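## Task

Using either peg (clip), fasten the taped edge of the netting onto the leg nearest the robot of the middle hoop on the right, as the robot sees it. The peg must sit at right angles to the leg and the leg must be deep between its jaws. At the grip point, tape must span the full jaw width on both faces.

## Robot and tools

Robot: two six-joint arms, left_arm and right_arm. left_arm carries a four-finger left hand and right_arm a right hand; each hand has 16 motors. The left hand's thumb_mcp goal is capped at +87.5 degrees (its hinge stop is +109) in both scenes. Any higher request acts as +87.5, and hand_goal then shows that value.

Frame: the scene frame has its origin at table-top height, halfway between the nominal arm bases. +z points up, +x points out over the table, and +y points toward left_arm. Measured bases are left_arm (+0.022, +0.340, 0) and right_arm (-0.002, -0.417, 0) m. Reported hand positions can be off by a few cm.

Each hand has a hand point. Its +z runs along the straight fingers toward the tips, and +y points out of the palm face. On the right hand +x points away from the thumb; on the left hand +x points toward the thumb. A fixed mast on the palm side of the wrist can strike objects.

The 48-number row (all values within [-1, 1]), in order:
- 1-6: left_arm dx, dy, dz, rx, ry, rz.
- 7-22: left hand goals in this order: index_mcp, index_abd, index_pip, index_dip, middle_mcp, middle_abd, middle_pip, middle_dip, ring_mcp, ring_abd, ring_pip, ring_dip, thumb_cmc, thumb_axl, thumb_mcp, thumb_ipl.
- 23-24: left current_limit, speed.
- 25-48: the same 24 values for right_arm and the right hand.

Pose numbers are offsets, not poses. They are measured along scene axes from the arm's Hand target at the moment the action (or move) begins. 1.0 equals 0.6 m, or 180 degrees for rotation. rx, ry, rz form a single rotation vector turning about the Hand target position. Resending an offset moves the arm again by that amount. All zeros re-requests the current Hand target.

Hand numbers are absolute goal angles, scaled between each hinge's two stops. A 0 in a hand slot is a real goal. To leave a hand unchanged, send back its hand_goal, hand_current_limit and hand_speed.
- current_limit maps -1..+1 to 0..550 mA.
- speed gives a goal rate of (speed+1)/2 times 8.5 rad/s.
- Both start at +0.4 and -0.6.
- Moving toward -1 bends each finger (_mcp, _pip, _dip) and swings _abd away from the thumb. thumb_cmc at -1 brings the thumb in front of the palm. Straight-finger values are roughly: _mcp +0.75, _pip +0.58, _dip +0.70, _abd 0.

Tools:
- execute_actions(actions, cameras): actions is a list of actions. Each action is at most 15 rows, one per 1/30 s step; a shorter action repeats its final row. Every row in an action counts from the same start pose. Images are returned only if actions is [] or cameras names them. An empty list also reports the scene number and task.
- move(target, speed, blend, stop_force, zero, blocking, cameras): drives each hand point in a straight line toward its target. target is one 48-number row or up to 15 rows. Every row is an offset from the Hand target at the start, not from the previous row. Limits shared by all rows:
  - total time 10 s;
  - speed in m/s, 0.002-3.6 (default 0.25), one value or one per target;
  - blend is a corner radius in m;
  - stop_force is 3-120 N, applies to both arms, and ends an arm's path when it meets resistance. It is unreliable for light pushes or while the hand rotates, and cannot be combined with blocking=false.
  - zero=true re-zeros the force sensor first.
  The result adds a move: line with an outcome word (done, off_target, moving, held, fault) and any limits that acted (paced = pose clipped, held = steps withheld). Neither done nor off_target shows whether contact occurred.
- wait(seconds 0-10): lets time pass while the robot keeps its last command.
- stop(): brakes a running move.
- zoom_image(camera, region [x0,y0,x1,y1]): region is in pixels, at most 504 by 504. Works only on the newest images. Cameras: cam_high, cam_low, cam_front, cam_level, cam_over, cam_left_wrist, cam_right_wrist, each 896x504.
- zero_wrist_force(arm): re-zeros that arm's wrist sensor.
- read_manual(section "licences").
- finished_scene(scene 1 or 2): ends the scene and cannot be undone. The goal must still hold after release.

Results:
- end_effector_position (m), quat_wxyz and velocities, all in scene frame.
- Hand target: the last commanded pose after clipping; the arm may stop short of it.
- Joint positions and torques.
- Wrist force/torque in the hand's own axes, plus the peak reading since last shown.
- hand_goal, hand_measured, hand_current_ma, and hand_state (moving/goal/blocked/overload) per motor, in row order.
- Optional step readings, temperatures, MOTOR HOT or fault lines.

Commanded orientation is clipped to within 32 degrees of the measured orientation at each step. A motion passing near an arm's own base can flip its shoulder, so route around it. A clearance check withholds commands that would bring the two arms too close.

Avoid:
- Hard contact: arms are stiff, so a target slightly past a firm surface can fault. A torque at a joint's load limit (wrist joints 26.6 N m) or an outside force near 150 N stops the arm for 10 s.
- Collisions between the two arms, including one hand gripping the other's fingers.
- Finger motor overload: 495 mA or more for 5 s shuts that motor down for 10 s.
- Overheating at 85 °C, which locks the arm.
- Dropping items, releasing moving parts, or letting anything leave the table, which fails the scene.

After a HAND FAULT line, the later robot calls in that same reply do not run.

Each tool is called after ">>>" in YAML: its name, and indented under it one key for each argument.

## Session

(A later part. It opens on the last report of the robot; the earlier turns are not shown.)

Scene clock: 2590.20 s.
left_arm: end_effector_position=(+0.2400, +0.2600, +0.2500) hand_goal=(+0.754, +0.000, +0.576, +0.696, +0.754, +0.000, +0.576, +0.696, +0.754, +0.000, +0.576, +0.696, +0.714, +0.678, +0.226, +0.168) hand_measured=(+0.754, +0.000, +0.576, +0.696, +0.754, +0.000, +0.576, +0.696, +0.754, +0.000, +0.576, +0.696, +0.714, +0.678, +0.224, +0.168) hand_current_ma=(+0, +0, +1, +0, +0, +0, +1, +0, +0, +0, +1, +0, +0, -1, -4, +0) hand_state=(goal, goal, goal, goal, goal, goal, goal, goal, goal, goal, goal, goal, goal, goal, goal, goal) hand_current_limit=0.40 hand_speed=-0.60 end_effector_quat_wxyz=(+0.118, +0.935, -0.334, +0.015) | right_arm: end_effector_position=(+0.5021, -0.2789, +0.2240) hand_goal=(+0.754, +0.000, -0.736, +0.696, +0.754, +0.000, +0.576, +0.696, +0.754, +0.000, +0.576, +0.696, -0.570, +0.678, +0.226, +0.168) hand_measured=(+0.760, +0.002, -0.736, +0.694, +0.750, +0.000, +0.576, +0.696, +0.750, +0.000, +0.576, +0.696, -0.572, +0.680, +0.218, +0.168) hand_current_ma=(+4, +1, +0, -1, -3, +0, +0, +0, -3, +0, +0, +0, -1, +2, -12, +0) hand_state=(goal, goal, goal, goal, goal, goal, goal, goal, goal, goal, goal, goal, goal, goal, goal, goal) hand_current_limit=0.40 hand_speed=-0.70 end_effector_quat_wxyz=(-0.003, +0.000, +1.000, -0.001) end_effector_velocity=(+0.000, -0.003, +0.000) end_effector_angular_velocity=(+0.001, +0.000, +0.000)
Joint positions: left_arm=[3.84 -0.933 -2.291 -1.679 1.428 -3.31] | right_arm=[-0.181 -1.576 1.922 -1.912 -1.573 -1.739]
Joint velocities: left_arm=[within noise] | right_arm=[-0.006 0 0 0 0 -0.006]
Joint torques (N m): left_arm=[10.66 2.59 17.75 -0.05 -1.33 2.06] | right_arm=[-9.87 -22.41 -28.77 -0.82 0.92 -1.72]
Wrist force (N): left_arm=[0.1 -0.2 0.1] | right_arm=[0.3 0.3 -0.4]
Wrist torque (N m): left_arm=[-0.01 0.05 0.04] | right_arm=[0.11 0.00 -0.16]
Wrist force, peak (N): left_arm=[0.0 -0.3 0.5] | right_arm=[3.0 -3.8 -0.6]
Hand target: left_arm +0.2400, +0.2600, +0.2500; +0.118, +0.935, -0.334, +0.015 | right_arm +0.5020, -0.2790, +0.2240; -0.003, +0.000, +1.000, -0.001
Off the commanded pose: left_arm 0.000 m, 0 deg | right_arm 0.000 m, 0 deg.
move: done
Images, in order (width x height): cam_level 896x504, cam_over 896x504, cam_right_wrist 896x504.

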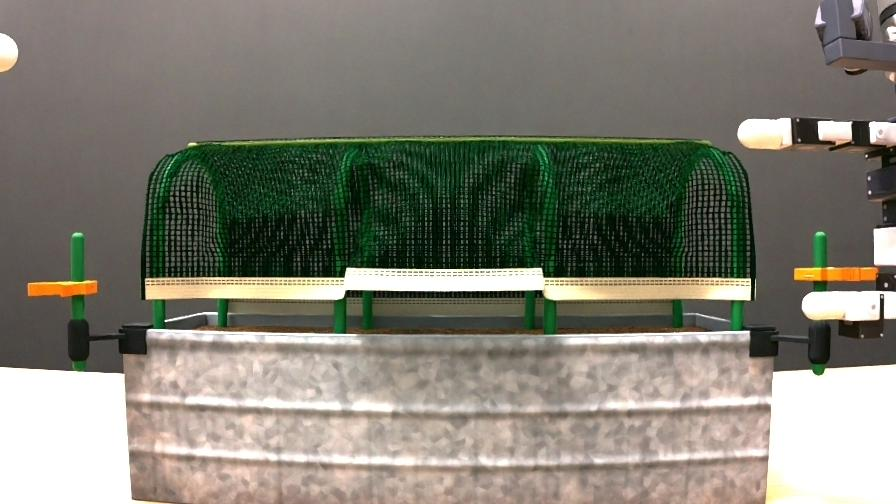

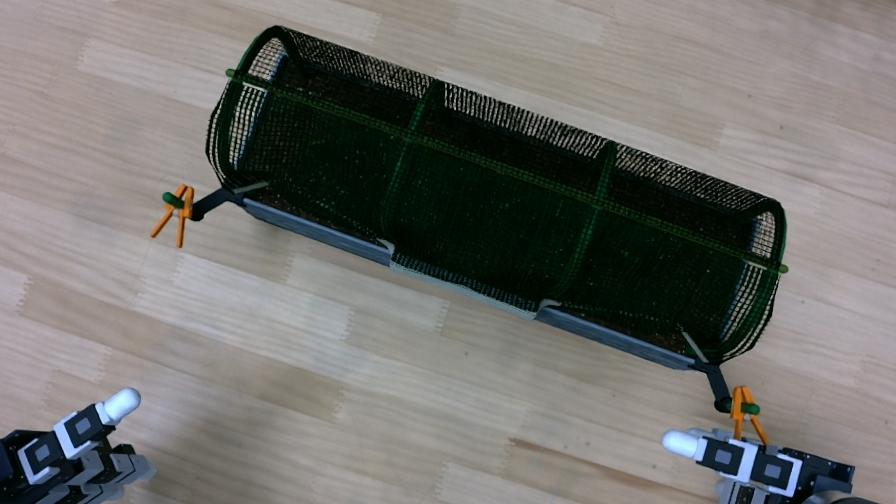

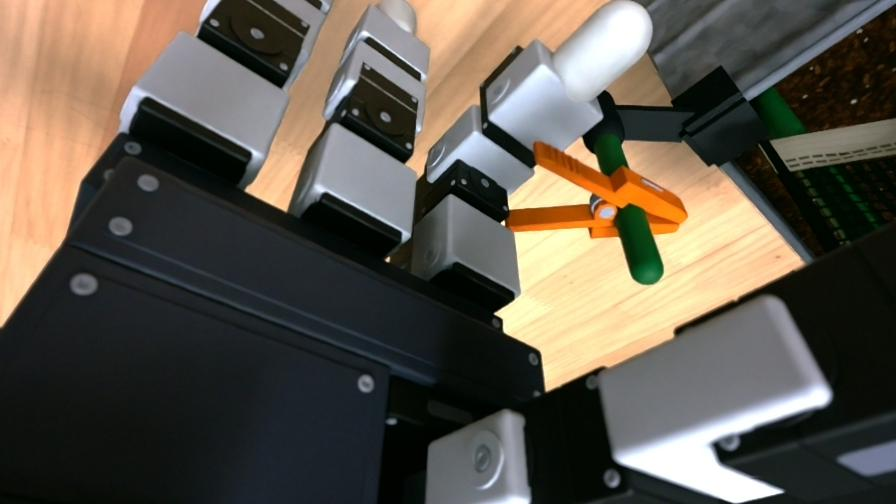

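>>> move:
  target: [0,0,0,0,0,0,0.754,0,0.576,0.696,0.754,0,0.576,0.696,0.754,0,0.576,0.696,0.714,0.678,0.226,0.168,0.4,-0.6, 0,0.0233,0,0,0,0,0.753,0,-0.737,0.696,0.754,0,0.576,0.696,0.754,0,0.576,0.696,-0.571,0.677,0.225,0.168,0.4,-0.7]
  speed: 0.04
  cameras: ["cam_over","cam_level","cam_right_wrist"]

>>> zoom_image:
  camera: "cam_right_wrist"
  region: [400, 0, 896, 330]

>>> zoom_image:
  camera: "cam_over"
  region: [680, 370, 800, 490]

Scene clock: 2742.07 s.
left_arm: end_effector_position=(+0.2400, +0.2600, +0.2500) hand_goal=(+0.754, +0.000, +0.576, +0.696, +0.754, +0.000, +0.576, +0.696, +0.754, +0.000, +0.576, +0.696, +0.714, +0.678, +0.226, +0.168) hand_measured=(+0.754, +0.000, +0.576, +0.696, +0.754, +0.000, +0.576, +0.696, +0.754, +0.000, +0.576, +0.696, +0.714, +0.678, +0.224, +0.168) hand_current_ma=(+0, +0, +1, +0, +0, +0, +1, +0, +0, +0, +1, +0, +0, -1, -4, +0) hand_state=(goal, goal, goal, goal, goal, goal, goal, goal, goal, goal, goal, goal, goal, goal, goal, goal) hand_current_limit=0.40 hand_speed=-0.60 end_effector_quat_wxyz=(+0.118, +0.935, -0.334, +0.015) | right_arm: end_effector_position=(+0.5021, -0.2649, +0.2240) hand_goal=(+0.754, +0.000, -0.736, +0.696, +0.754, +0.000, +0.576, +0.696, +0.754, +0.000, +0.576, +0.696, -0.570, +0.678, +0.226, +0.168) hand_measured=(+0.758, +0.002, -0.736, +0.694, +0.750, +0.000, +0.576, +0.696, +0.750, +0.000, +0.576, +0.696, -0.572, +0.680, +0.218, +0.168) hand_current_ma=(+4, +1, +0, -1, -3, +0, +0, +0, -2, +0, +0, +0, -1, +2, -12, +0) hand_state=(goal, goal, goal, goal, goal, goal, goal, goal, goal, goal, goal, goal, goal, goal, goal, goal) hand_current_limit=0.40 hand_speed=-0.70 end_effector_quat_wxyz=(-0.003, +0.000, +1.000, -0.001) end_effector_velocity=(+0.000, -0.002, +0.000) end_effector_angular_velocity=(+0.000, +0.001, +0.001)
Joint positions: left_arm=[3.84 -0.933 -2.291 -1.679 1.428 -3.31] | right_arm=[-0.151 -1.571 1.918 -1.912 -1.573 -1.709]
Joint velocities: left_arm=[within noise] | right_arm=[-0.004 0 0 0.001 0 -0.005]
Joint torques (N m): left_arm=[10.5 3.33 17.31 -0.07 -1.43 2.06] | right_arm=[-8.62 -21.67 -28.72 -0.57 1.43 -1.13]
Wrist force (N): left_arm=[0.0 -0.3 0.4] | right_arm=[0.5 0.1 -0.6]
Wrist torque (N m): left_arm=[-0.05 0.07 0.04] | right_arm=[0.10 -0.03 -0.15]
Wrist force, peak (N): left_arm=[-0.1 -0.5 0.5] | right_arm=[0.8 0.5 -0.3]
Hand target: left_arm +0.2400, +0.2600, +0.2500; +0.118, +0.935, -0.334, +0.015 | right_arm +0.5020, -0.2651, +0.2240; -0.003, +0.000, +1.000, -0.001
Off the commanded pose: left_arm 0.000 m, 0 deg | right_arm 0.000 m, 0 deg.
move: done
Images, in order (width x height): cam_level 896x504, cam_over 896x504, cam_right_wrist 896x504.

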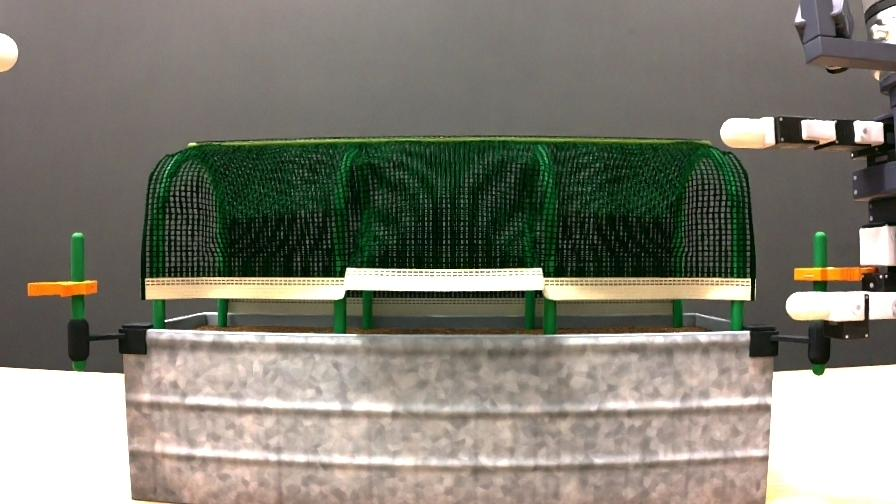

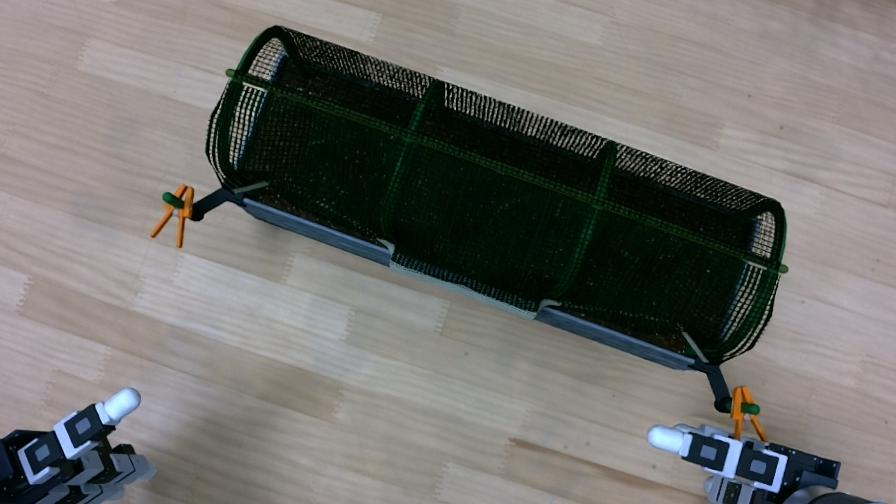

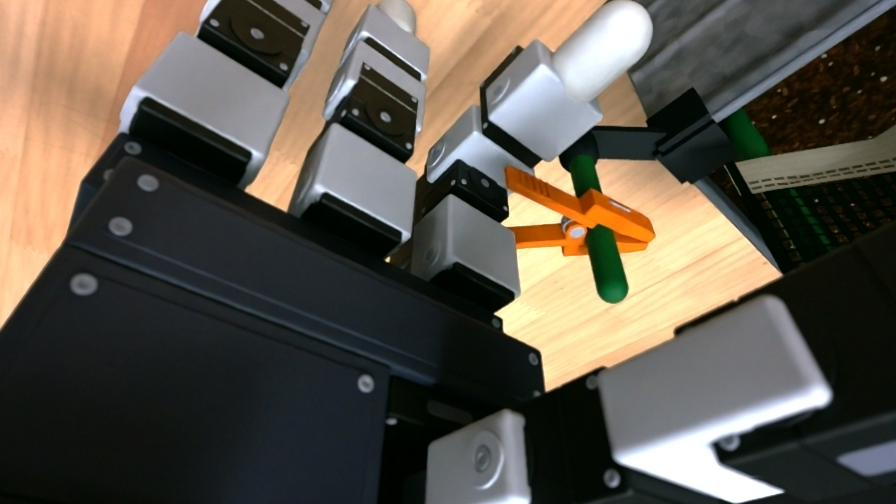

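Scaled by 1.016.

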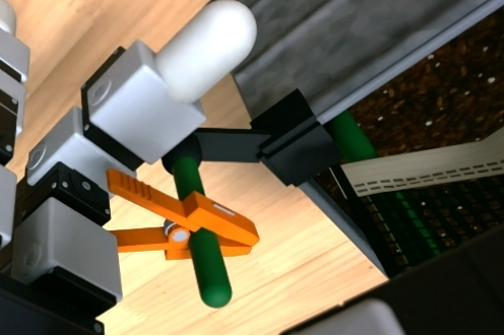

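Scaled by 4.200.

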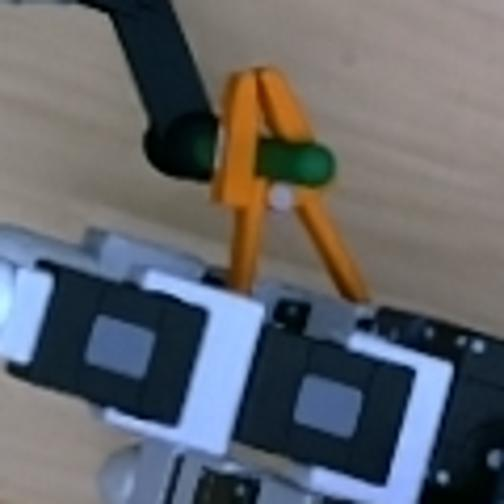

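>>> move:
  target: [0,0,0,0,0,0,0.754,0,0.576,0.696,0.754,0,0.576,0.696,0.754,0,0.576,0.696,0.714,0.678,0.226,0.168,0.4,-0.6, 0,0.02,0,0,0,0,0.753,0,-0.737,0.696,0.754,0,0.576,0.696,0.754,0,0.576,0.696,-0.571,0.677,0.225,0.168,0.4,-0.7]
  speed: 0.03
  cameras: ["cam_over","cam_right_wrist"]

>>> zoom_image:
  camera: "cam_right_wrist"
  region: [400, 0, 896, 330]

>>> zoom_image:
  camera: "cam_over"
  region: [680, 370, 800, 490]

Scene clock: 2757.70 s.
left_arm: end_effector_position=(+0.2400, +0.2600, +0.2500) hand_goal=(+0.754, +0.000, +0.576, +0.696, +0.754, +0.000, +0.576, +0.696, +0.754, +0.000, +0.576, +0.696, +0.714, +0.678, +0.226, +0.168) hand_measured=(+0.754, +0.000, +0.576, +0.696, +0.754, +0.000, +0.576, +0.696, +0.754, +0.000, +0.576, +0.696, +0.714, +0.678, +0.224, +0.168) hand_current_ma=(+0, +0, +1, +0, +0, +0, +1, +0, +0, +0, +1, +0, +0, -1, -4, +0) hand_state=(goal, goal, goal, goal, goal, goal, goal, goal, goal, goal, goal, goal, goal, goal, goal, goal) hand_current_limit=0.40 hand_speed=-0.60 end_effector_quat_wxyz=(+0.118, +0.935, -0.334, +0.015) | right_arm: end_effector_position=(+0.5021, -0.2529, +0.2240) hand_goal=(+0.754, +0.000, -0.736, +0.696, +0.754, +0.000, +0.576, +0.696, +0.754, +0.000, +0.576, +0.696, -0.570, +0.678, +0.226, +0.168) hand_measured=(+0.758, +0.002, -0.736, +0.694, +0.750, +0.000, +0.576, +0.696, +0.750, +0.000, +0.576, +0.696, -0.572, +0.680, +0.218, +0.168) hand_current_ma=(+4, +1, +0, -1, -3, +0, +0, +0, -2, +0, +0, +0, -1, +2, -12, +0) hand_state=(goal, goal, goal, goal, goal, goal, goal, goal, goal, goal, goal, goal, goal, goal, goal, goal) hand_current_limit=0.40 hand_speed=-0.70 end_effector_quat_wxyz=(-0.003, +0.000, +1.000, -0.001) end_effector_velocity=(+0.000, -0.002, +0.000) end_effector_angular_velocity=(-0.001, -0.001, +0.002)
Joint positions: left_arm=[3.84 -0.933 -2.291 -1.679 1.428 -3.31] | right_arm=[-0.126 -1.567 1.913 -1.912 -1.573 -1.684]
Joint velocities: left_arm=[within noise] | right_arm=[-0.004 0 -0.001 -0.001 -0.001 -0.005]
Joint torques (N m): left_arm=[10.64 4.66 17.46 -0.16 -1.41 2.07] | right_arm=[-8.05 -23.09 -28.51 -0.63 1.84 -1.37]
Wrist force (N): left_arm=[-0.1 -0.4 0.3] | right_arm=[0.4 -0.3 -0.4]
Wrist torque (N m): left_arm=[-0.04 0.08 0.03] | right_arm=[0.07 0.00 -0.15]
Wrist force, peak (N): left_arm=[0.0 -0.5 0.3] | right_arm=[0.7 0.6 -0.6]
Hand target: left_arm +0.2400, +0.2600, +0.2500; +0.118, +0.935, -0.334, +0.015 | right_arm +0.5020, -0.2531, +0.2240; -0.003, +0.000, +1.000, -0.001
Off the commanded pose: left_arm 0.000 m, 0 deg | right_arm 0.000 m, 0 deg.
move: done
Images, in order (width x height): cam_over 896x504, cam_right_wrist 896x504.

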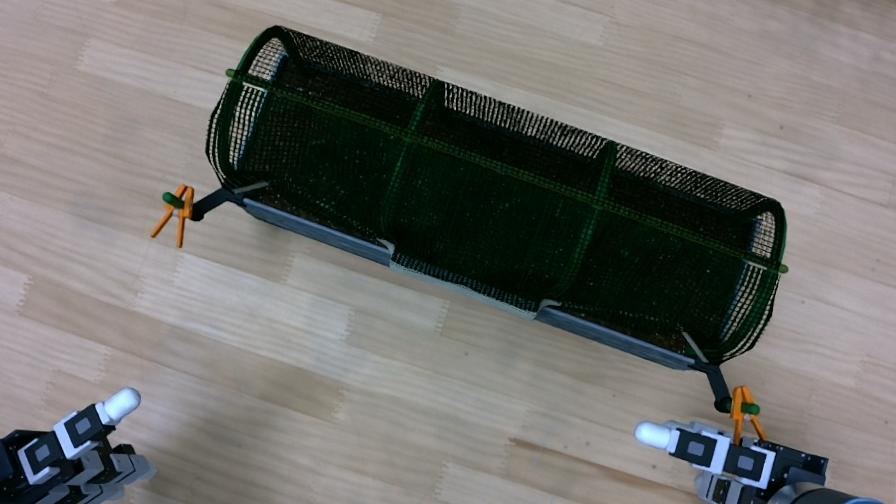

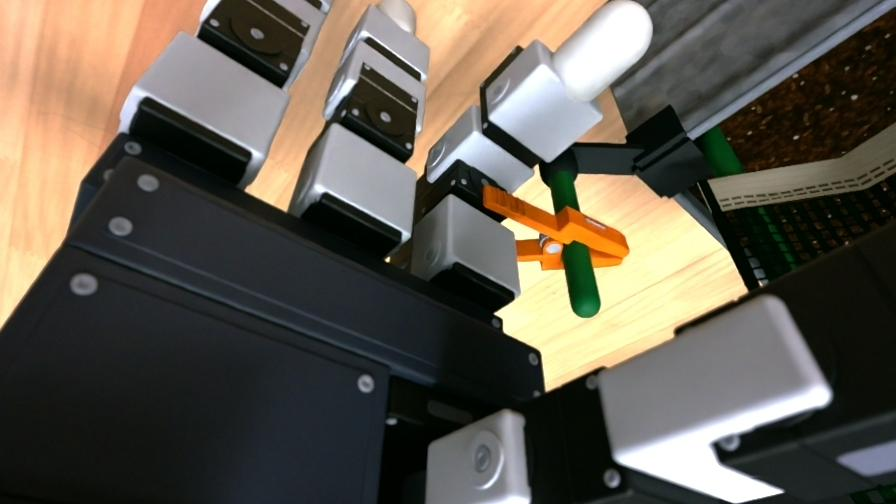

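Scaled by 1.016.

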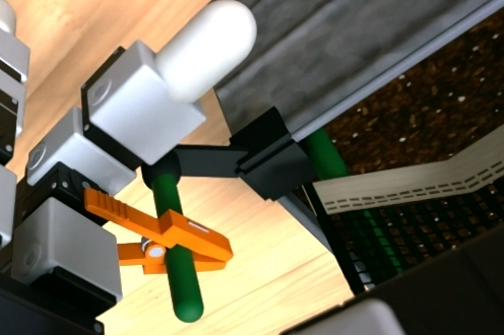

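Scaled by 4.200.

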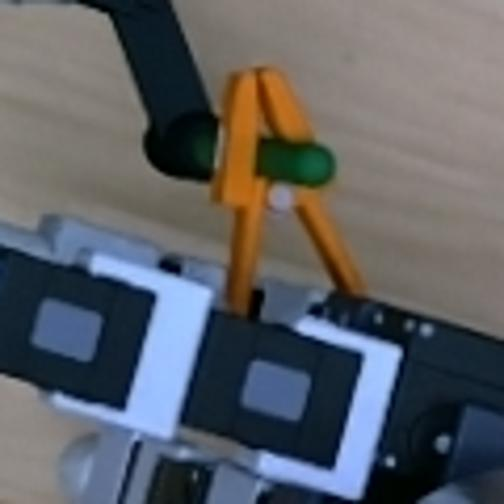

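>>> execute_actions:
  actions: []
  cameras: ["cam_level","cam_front","cam_low"]

>>> zoom_image:
  camera: "cam_level"
  region: [750, 200, 896, 350]

>>> zoom_image:
  camera: "cam_front"
  region: [620, 230, 800, 370]

>>> zoom_image:
  camera: "cam_low"
  region: [420, 140, 520, 230]

Scene clock: 2795.10 s.
left_arm: end_effector_position=(+0.2400, +0.2600, +0.2500) hand_goal=(+0.754, +0.000, +0.576, +0.696, +0.754, +0.000, +0.576, +0.696, +0.754, +0.000, +0.576, +0.696, +0.714, +0.678, +0.226, +0.168) hand_measured=(+0.754, +0.000, +0.576, +0.696, +0.754, +0.000, +0.576, +0.696, +0.754, +0.000, +0.576, +0.696, +0.714, +0.678, +0.224, +0.168) hand_current_ma=(+0, +0, +1, +0, +0, +0, +1, +0, +0, +0, +1, +0, +0, -1, -4, +0) hand_state=(goal, goal, goal, goal, goal, goal, goal, goal, goal, goal, goal, goal, goal, goal, goal, goal) hand_current_limit=0.40 hand_speed=-0.60 end_effector_quat_wxyz=(+0.118, +0.935, -0.334, +0.015) | right_arm: end_effector_position=(+0.5020, -0.2531, +0.2240) hand_goal=(+0.754, +0.000, -0.736, +0.696, +0.754, +0.000, +0.576, +0.696, +0.754, +0.000, +0.576, +0.696, -0.570, +0.678, +0.226, +0.168) hand_measured=(+0.758, +0.002, -0.736, +0.694, +0.750, +0.000, +0.576, +0.696, +0.750, +0.000, +0.576, +0.696, -0.572, +0.680, +0.218, +0.168) hand_current_ma=(+4, +1, +0, -1, -3, +0, +0, +0, -2, +0, +0, +0, -1, +2, -12, +0) hand_state=(goal, goal, goal, goal, goal, goal, goal, goal, goal, goal, goal, goal, goal, goal, goal, goal) hand_current_limit=0.40 hand_speed=-0.70 end_effector_quat_wxyz=(-0.003, +0.000, +1.000, -0.001)
Joint positions: left_arm=[3.84 -0.933 -2.291 -1.679 1.428 -3.31] | right_arm=[-0.126 -1.567 1.913 -1.912 -1.573 -1.684]
Joint velocities: within noise
Joint torques (N m): left_arm=[10.06 5.35 17.73 0.01 -1.43 2.01] | right_arm=[-10.08 -32.14 -18.25 -1.41 1.12 -1.43]
Motor temperatures (°C): left_arm=[26 27 34 37 37 37] | right_arm=[31 32 28 37 38 32]
Wrist force (N): left_arm=[0.0 -0.4 0.1] | right_arm=[0.2 0.6 -0.3]
Wrist torque (N m): left_arm=[-0.03 0.07 0.04] | right_arm=[0.14 0.01 -0.16]
Wrist force, peak (N): left_arm=[0.1 -0.4 0.5] | right_arm=[0.5 0.5 -0.7]
Hand target: left_arm +0.2400, +0.2600, +0.2500; +0.118, +0.935, -0.334, +0.015 | right_arm +0.5020, -0.2531, +0.2240; -0.003, +0.000, +1.000, -0.001
Off the commanded pose: left_arm 0.000 m, 0 deg | right_arm 0.000 m, 0 deg.
Images, in order (width x height): cam_low 896x504, cam_front 896x504, cam_level 896x504.

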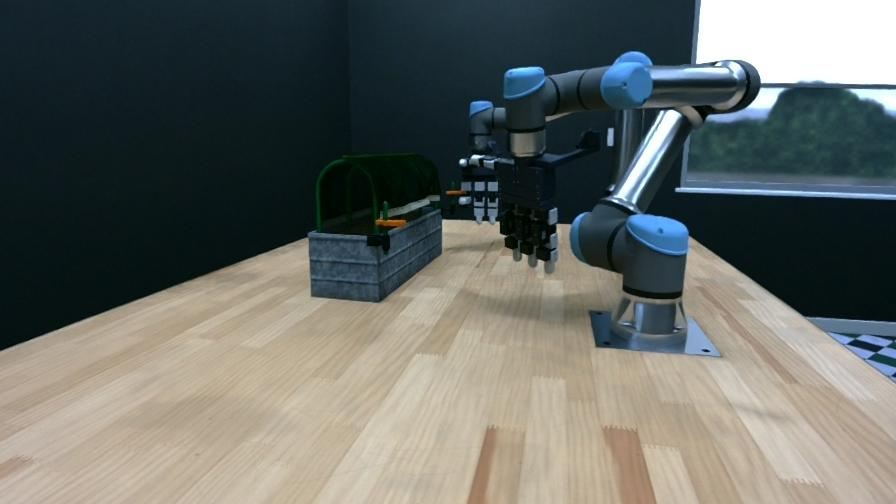

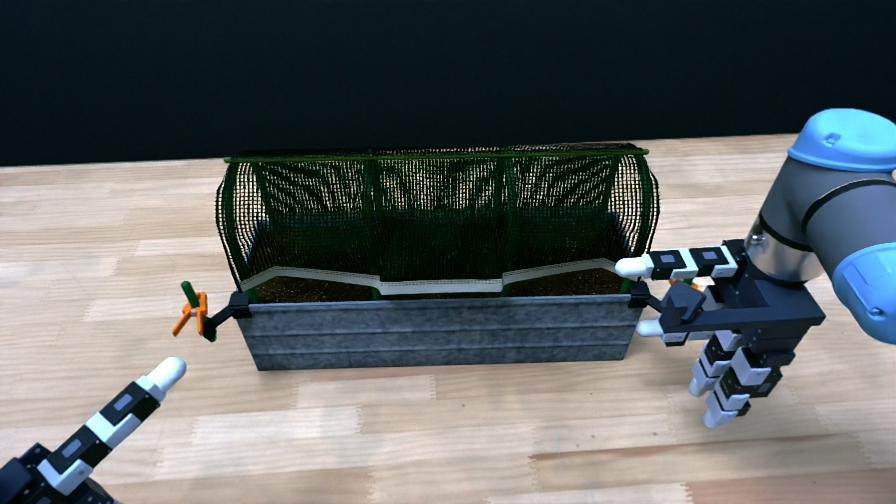

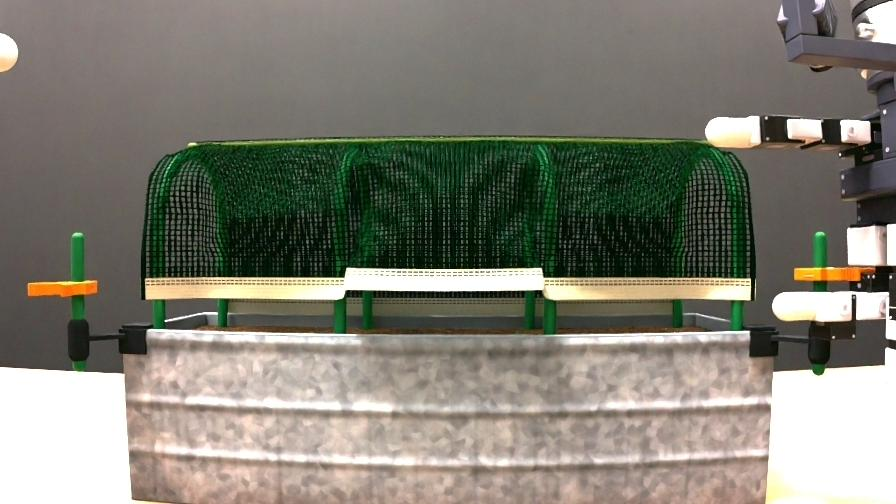

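Scaled by 3.360.

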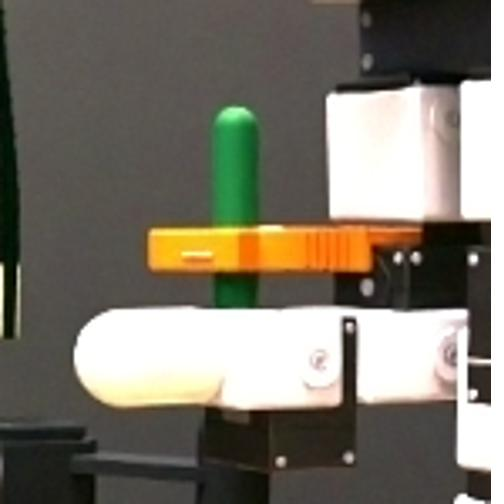

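Scaled by 2.800.

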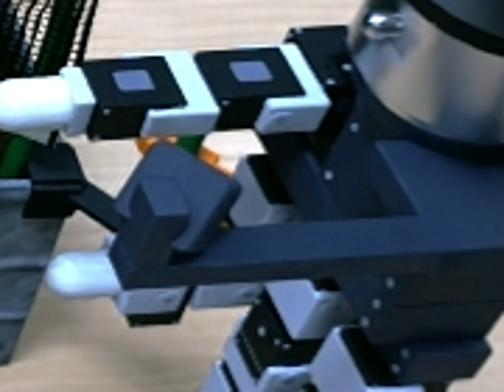

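Scaled by 5.040.

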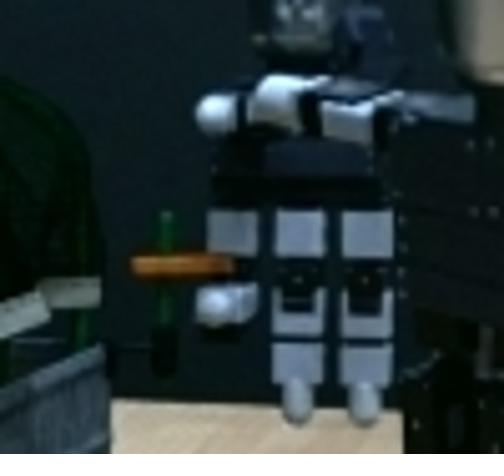

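>>> move:
  target: [0,0,0,0,0,0,0.754,0,0.576,0.696,0.754,0,0.576,0.696,0.754,0,0.576,0.696,0.714,0.678,0.226,0.168,0.4,-0.6, 0,0.02,0,0,0,0,0.753,0,-0.737,0.696,0.754,0,0.576,0.696,0.754,0,0.576,0.696,-0.571,0.677,0.225,0.168,0.4,-0.7]
  speed: 0.03
  cameras: ["cam_over","cam_right_wrist","cam_level"]

>>> zoom_image:
  camera: "cam_right_wrist"
  region: [400, 0, 896, 330]

>>> zoom_image:
  camera: "cam_over"
  region: [680, 370, 800, 490]

>>> zoom_image:
  camera: "cam_level"
  region: [750, 200, 896, 350]

Scene clock: 2819.27 s.
left_arm: end_effector_position=(+0.2400, +0.2600, +0.2500) hand_goal=(+0.754, +0.000, +0.576, +0.696, +0.754, +0.000, +0.576, +0.696, +0.754, +0.000, +0.576, +0.696, +0.714, +0.678, +0.226, +0.168) hand_measured=(+0.754, +0.000, +0.576, +0.696, +0.754, +0.000, +0.576, +0.696, +0.754, +0.000, +0.576, +0.696, +0.714, +0.678, +0.224, +0.168) hand_current_ma=(+0, +0, +1, +0, +0, +0, +1, +0, +0, +0, +1, +0, +0, -1, -4, +0) hand_state=(goal, goal, goal, goal, goal, goal, goal, goal, goal, goal, goal, goal, goal, goal, goal, goal) hand_current_limit=0.40 hand_speed=-0.60 end_effector_quat_wxyz=(+0.118, +0.935, -0.334, +0.015) | right_arm: end_effector_position=(+0.5020, -0.2410, +0.2240) hand_goal=(+0.754, +0.000, -0.736, +0.696, +0.754, +0.000, +0.576, +0.696, +0.754, +0.000, +0.576, +0.696, -0.570, +0.678, +0.226, +0.168) hand_measured=(+0.828, +0.002, -0.736, +0.694, +0.750, +0.000, +0.576, +0.696, +0.750, +0.000, +0.576, +0.696, -0.572, +0.680, +0.218, +0.168) hand_current_ma=(+196, +1, +0, -1, -3, +0, +0, +0, -2, +0, +0, +0, -1, +2, -12, +0) hand_state=(blocked, goal, goal, goal, goal, goal, goal, goal, goal, goal, goal, goal, goal, goal, goal, goal) hand_current_limit=0.40 hand_speed=-0.70 end_effector_quat_wxyz=(-0.003, +0.000, +1.000, -0.001)
Joint positions: left_arm=[3.84 -0.933 -2.291 -1.679 1.428 -3.31] | right_arm=[-0.101 -1.562 1.908 -1.912 -1.573 -1.658]
Joint torques (N m): left_arm=[10.33 6.13 17.61 -0.09 -1.39 2.16] | right_arm=[-2.09 -20.99 -38 -7.31 6.4 -3.1]
Wrist force (N): left_arm=[-0.2 -0.3 0.3] | right_arm=[20.7 -18.9 -0.9]
Wrist torque (N m): left_arm=[-0.04 0.09 0.03] | right_arm=[-0.05 0.20 2.41]
Wrist force, peak (N): left_arm=[0.1 -0.5 0.4] | right_arm=[20.6 -20.0 -1.2]
Hand target: left_arm +0.2400, +0.2600, +0.2500; +0.118, +0.935, -0.334, +0.015 | right_arm +0.5020, -0.2411, +0.2240; -0.003, +0.000, +1.000, -0.001
Off the commanded pose: left_arm 0.000 m, 0 deg | right_arm 0.000 m, 0 deg.
move: done
Images, in order (width x height): cam_level 896x504, cam_over 896x504, cam_right_wrist 896x504.

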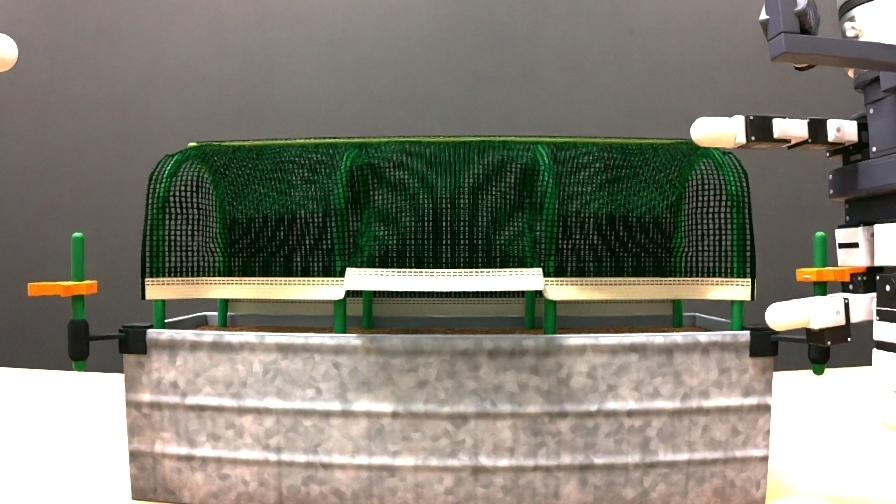

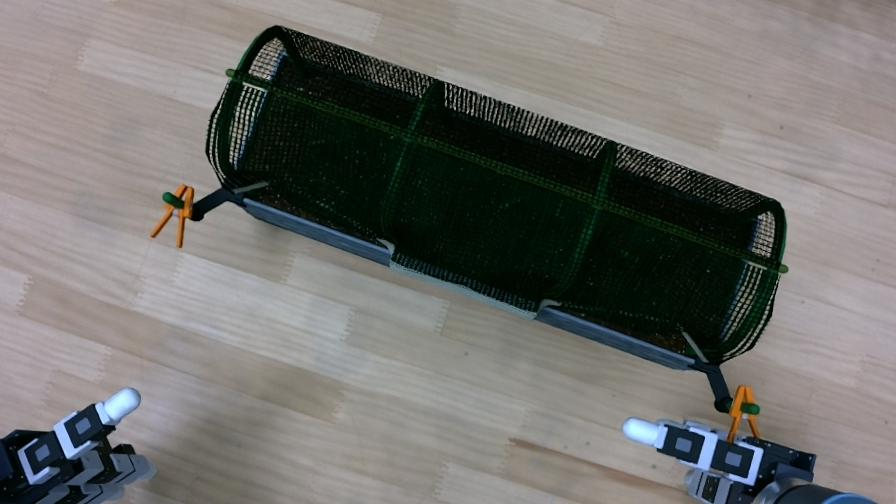

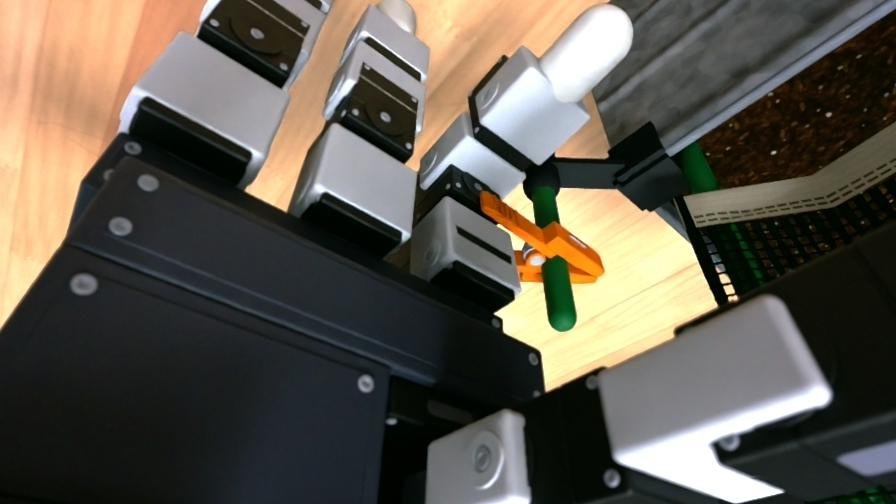

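Scaled by 1.016.

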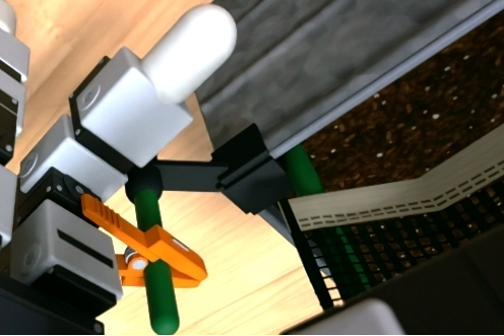

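Scaled by 4.200.

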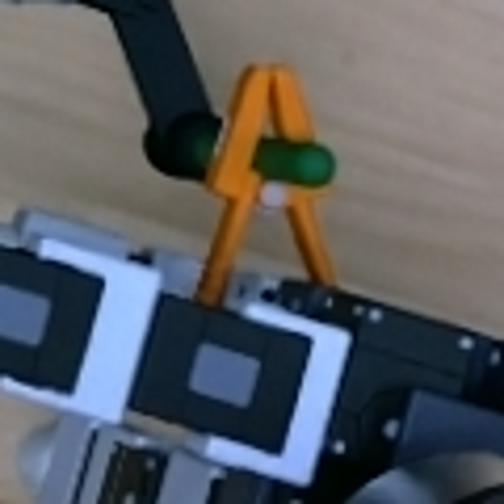

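Scaled by 3.360.

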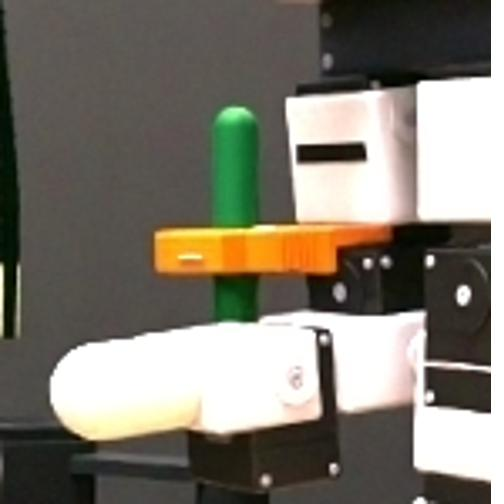

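>>> move:
  target: [0,0,0,0,0,0,0.754,0,0.576,0.696,0.754,0,0.576,0.696,0.754,0,0.576,0.696,0.714,0.678,0.226,0.168,0.4,-0.6, 0,-0.04,0,0,0,0,0.753,0,-0.737,0.696,0.754,0,0.576,0.696,0.754,0,0.576,0.696,-0.571,0.677,0.225,0.168,0.4,-0.7]
  speed: 0.04
  cameras: ["cam_over","cam_right_wrist","cam_level","cam_low"]

>>> zoom_image:
  camera: "cam_right_wrist"
  region: [400, 0, 896, 330]

>>> zoom_image:
  camera: "cam_over"
  region: [680, 370, 800, 490]

>>> zoom_image:
  camera: "cam_level"
  region: [750, 200, 896, 350]

>>> zoom_image:
  camera: "cam_low"
  region: [430, 150, 510, 230]

Scene clock: 2885.43 s.
left_arm: end_effector_position=(+0.2400, +0.2600, +0.2500) hand_goal=(+0.754, +0.000, +0.576, +0.696, +0.754, +0.000, +0.576, +0.696, +0.754, +0.000, +0.576, +0.696, +0.714, +0.678, +0.226, +0.168) hand_measured=(+0.754, +0.000, +0.576, +0.696, +0.754, +0.000, +0.576, +0.696, +0.754, +0.000, +0.576, +0.696, +0.714, +0.678, +0.224, +0.168) hand_current_ma=(+0, +0, +1, +0, +0, +0, +1, +0, +0, +0, +1, +0, +0, -1, -4, +0) hand_state=(goal, goal, goal, goal, goal, goal, goal, goal, goal, goal, goal, goal, goal, goal, goal, goal) hand_current_limit=0.40 hand_speed=-0.60 end_effector_quat_wxyz=(+0.118, +0.935, -0.334, +0.015) | right_arm: end_effector_position=(+0.5020, -0.2652, +0.2240) hand_goal=(+0.754, +0.000, -0.736, +0.696, +0.754, +0.000, +0.576, +0.696, +0.754, +0.000, +0.576, +0.696, -0.570, +0.678, +0.226, +0.168) hand_measured=(+0.752, +0.002, -0.736, +0.694, +0.750, +0.000, +0.576, +0.696, +0.750, +0.000, +0.576, +0.696, -0.572, +0.680, +0.218, +0.168) hand_current_ma=(-1, +1, +0, -1, -3, +0, +0, +0, -2, +0, +0, +0, -1, +2, -12, +0) hand_state=(goal, goal, goal, goal, goal, goal, goal, goal, goal, goal, goal, goal, goal, goal, goal, goal) hand_current_limit=0.40 hand_speed=-0.70 end_effector_quat_wxyz=(-0.003, +0.000, +1.000, -0.001) end_effector_velocity=(+0.000, +0.002, +0.001) end_effector_angular_velocity=(-0.001, -0.002, -0.001)
Joint positions: left_arm=[3.84 -0.933 -2.291 -1.679 1.428 -3.31] | right_arm=[-0.152 -1.572 1.918 -1.912 -1.573 -1.709]
Joint velocities: left_arm=[within noise] | right_arm=[0.004 0 -0.001 0 0 0.006]
Joint torques (N m): left_arm=[10.73 6.68 17.5 -0.14 -1.41 2.16] | right_arm=[9.18 -21.9 -23.2 -0.86 -0.42 1.6]
Wrist force (N): left_arm=[0.0 -0.2 0.3] | right_arm=[2.2 0.2 -0.4]
Wrist torque (N m): left_arm=[-0.02 0.07 0.04] | right_arm=[0.12 -0.04 0.20]
Wrist force, peak (N): left_arm=[0.0 -0.5 0.3] | right_arm=[21.2 -18.9 -0.7]
Hand target: left_arm +0.2400, +0.2600, +0.2500; +0.118, +0.935, -0.334, +0.015 | right_arm +0.5020, -0.2651, +0.2240; -0.003, +0.000, +1.000, -0.001
Off the commanded pose: left_arm 0.000 m, 0 deg | right_arm 0.000 m, 0 deg.
move: done
Images, in order (width x height): cam_low 896x504, cam_level 896x504, cam_over 896x504, cam_right_wrist 896x504.

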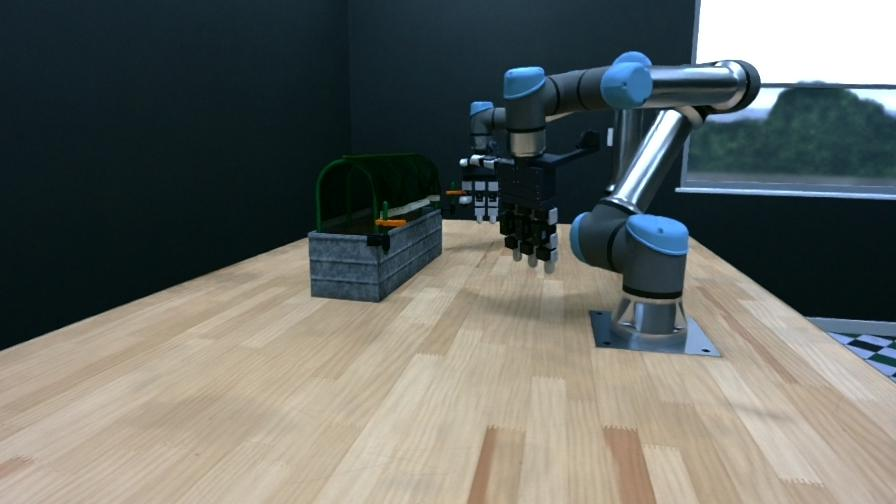

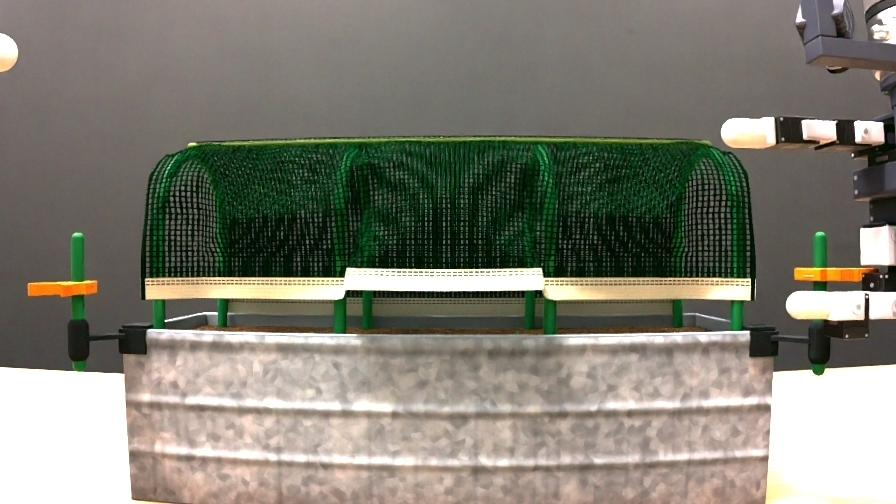

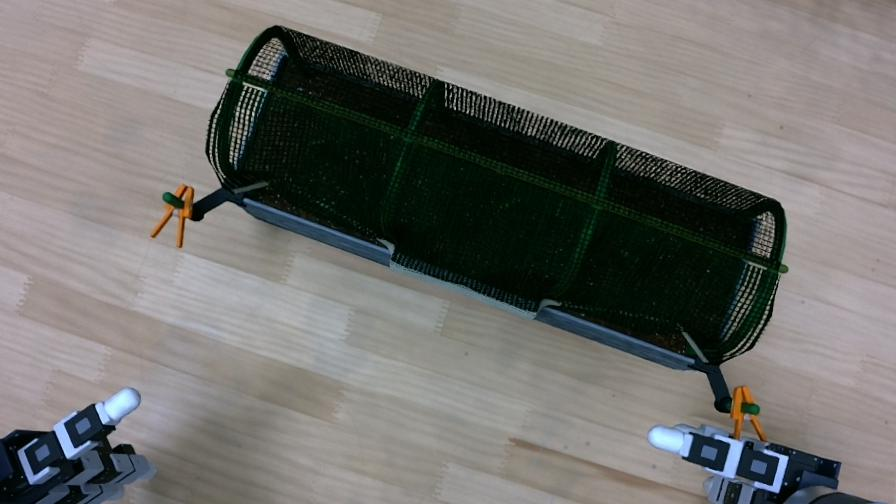

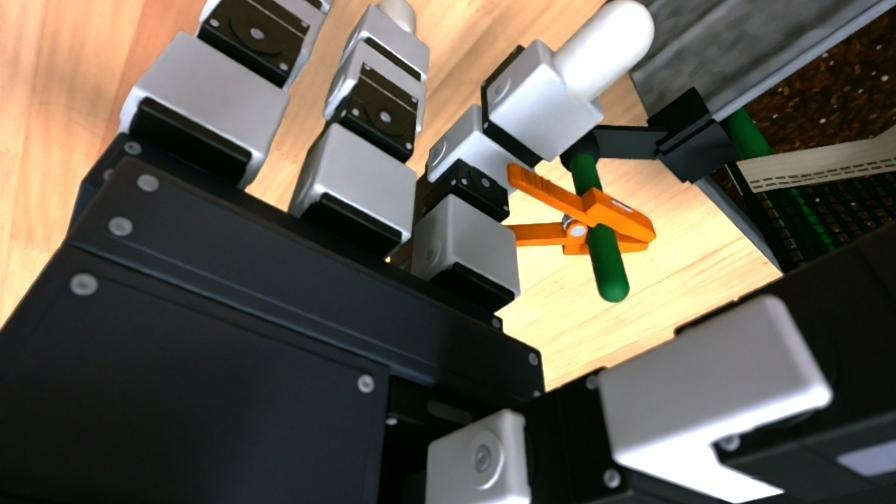

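Scaled by 1.016.

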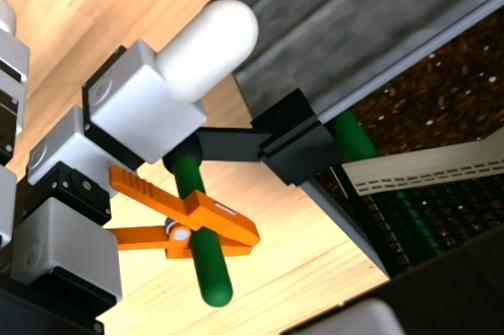

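Scaled by 4.200.

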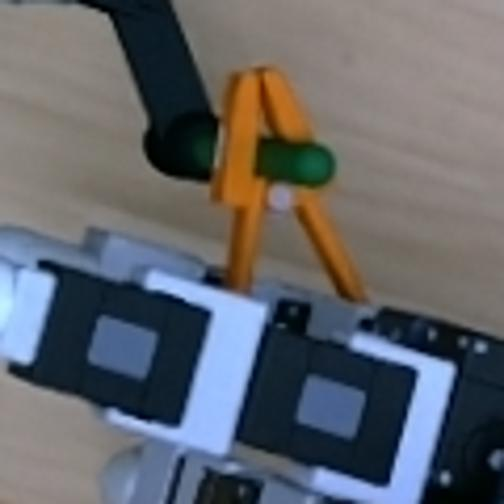

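Scaled by 3.360.

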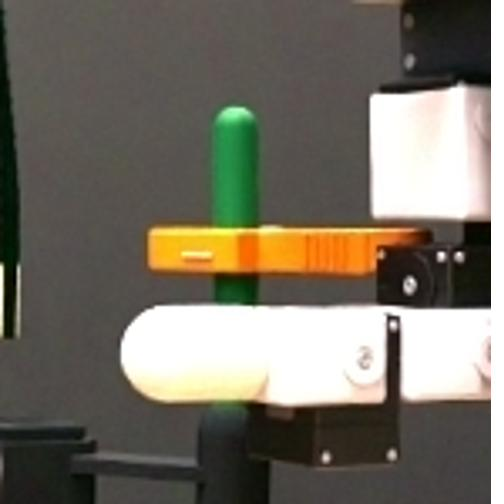

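Scaled by 6.300.

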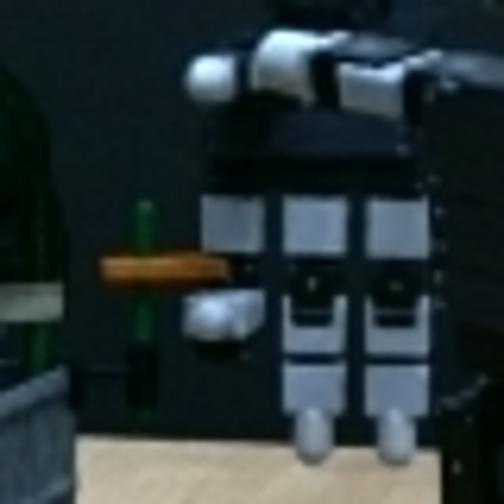

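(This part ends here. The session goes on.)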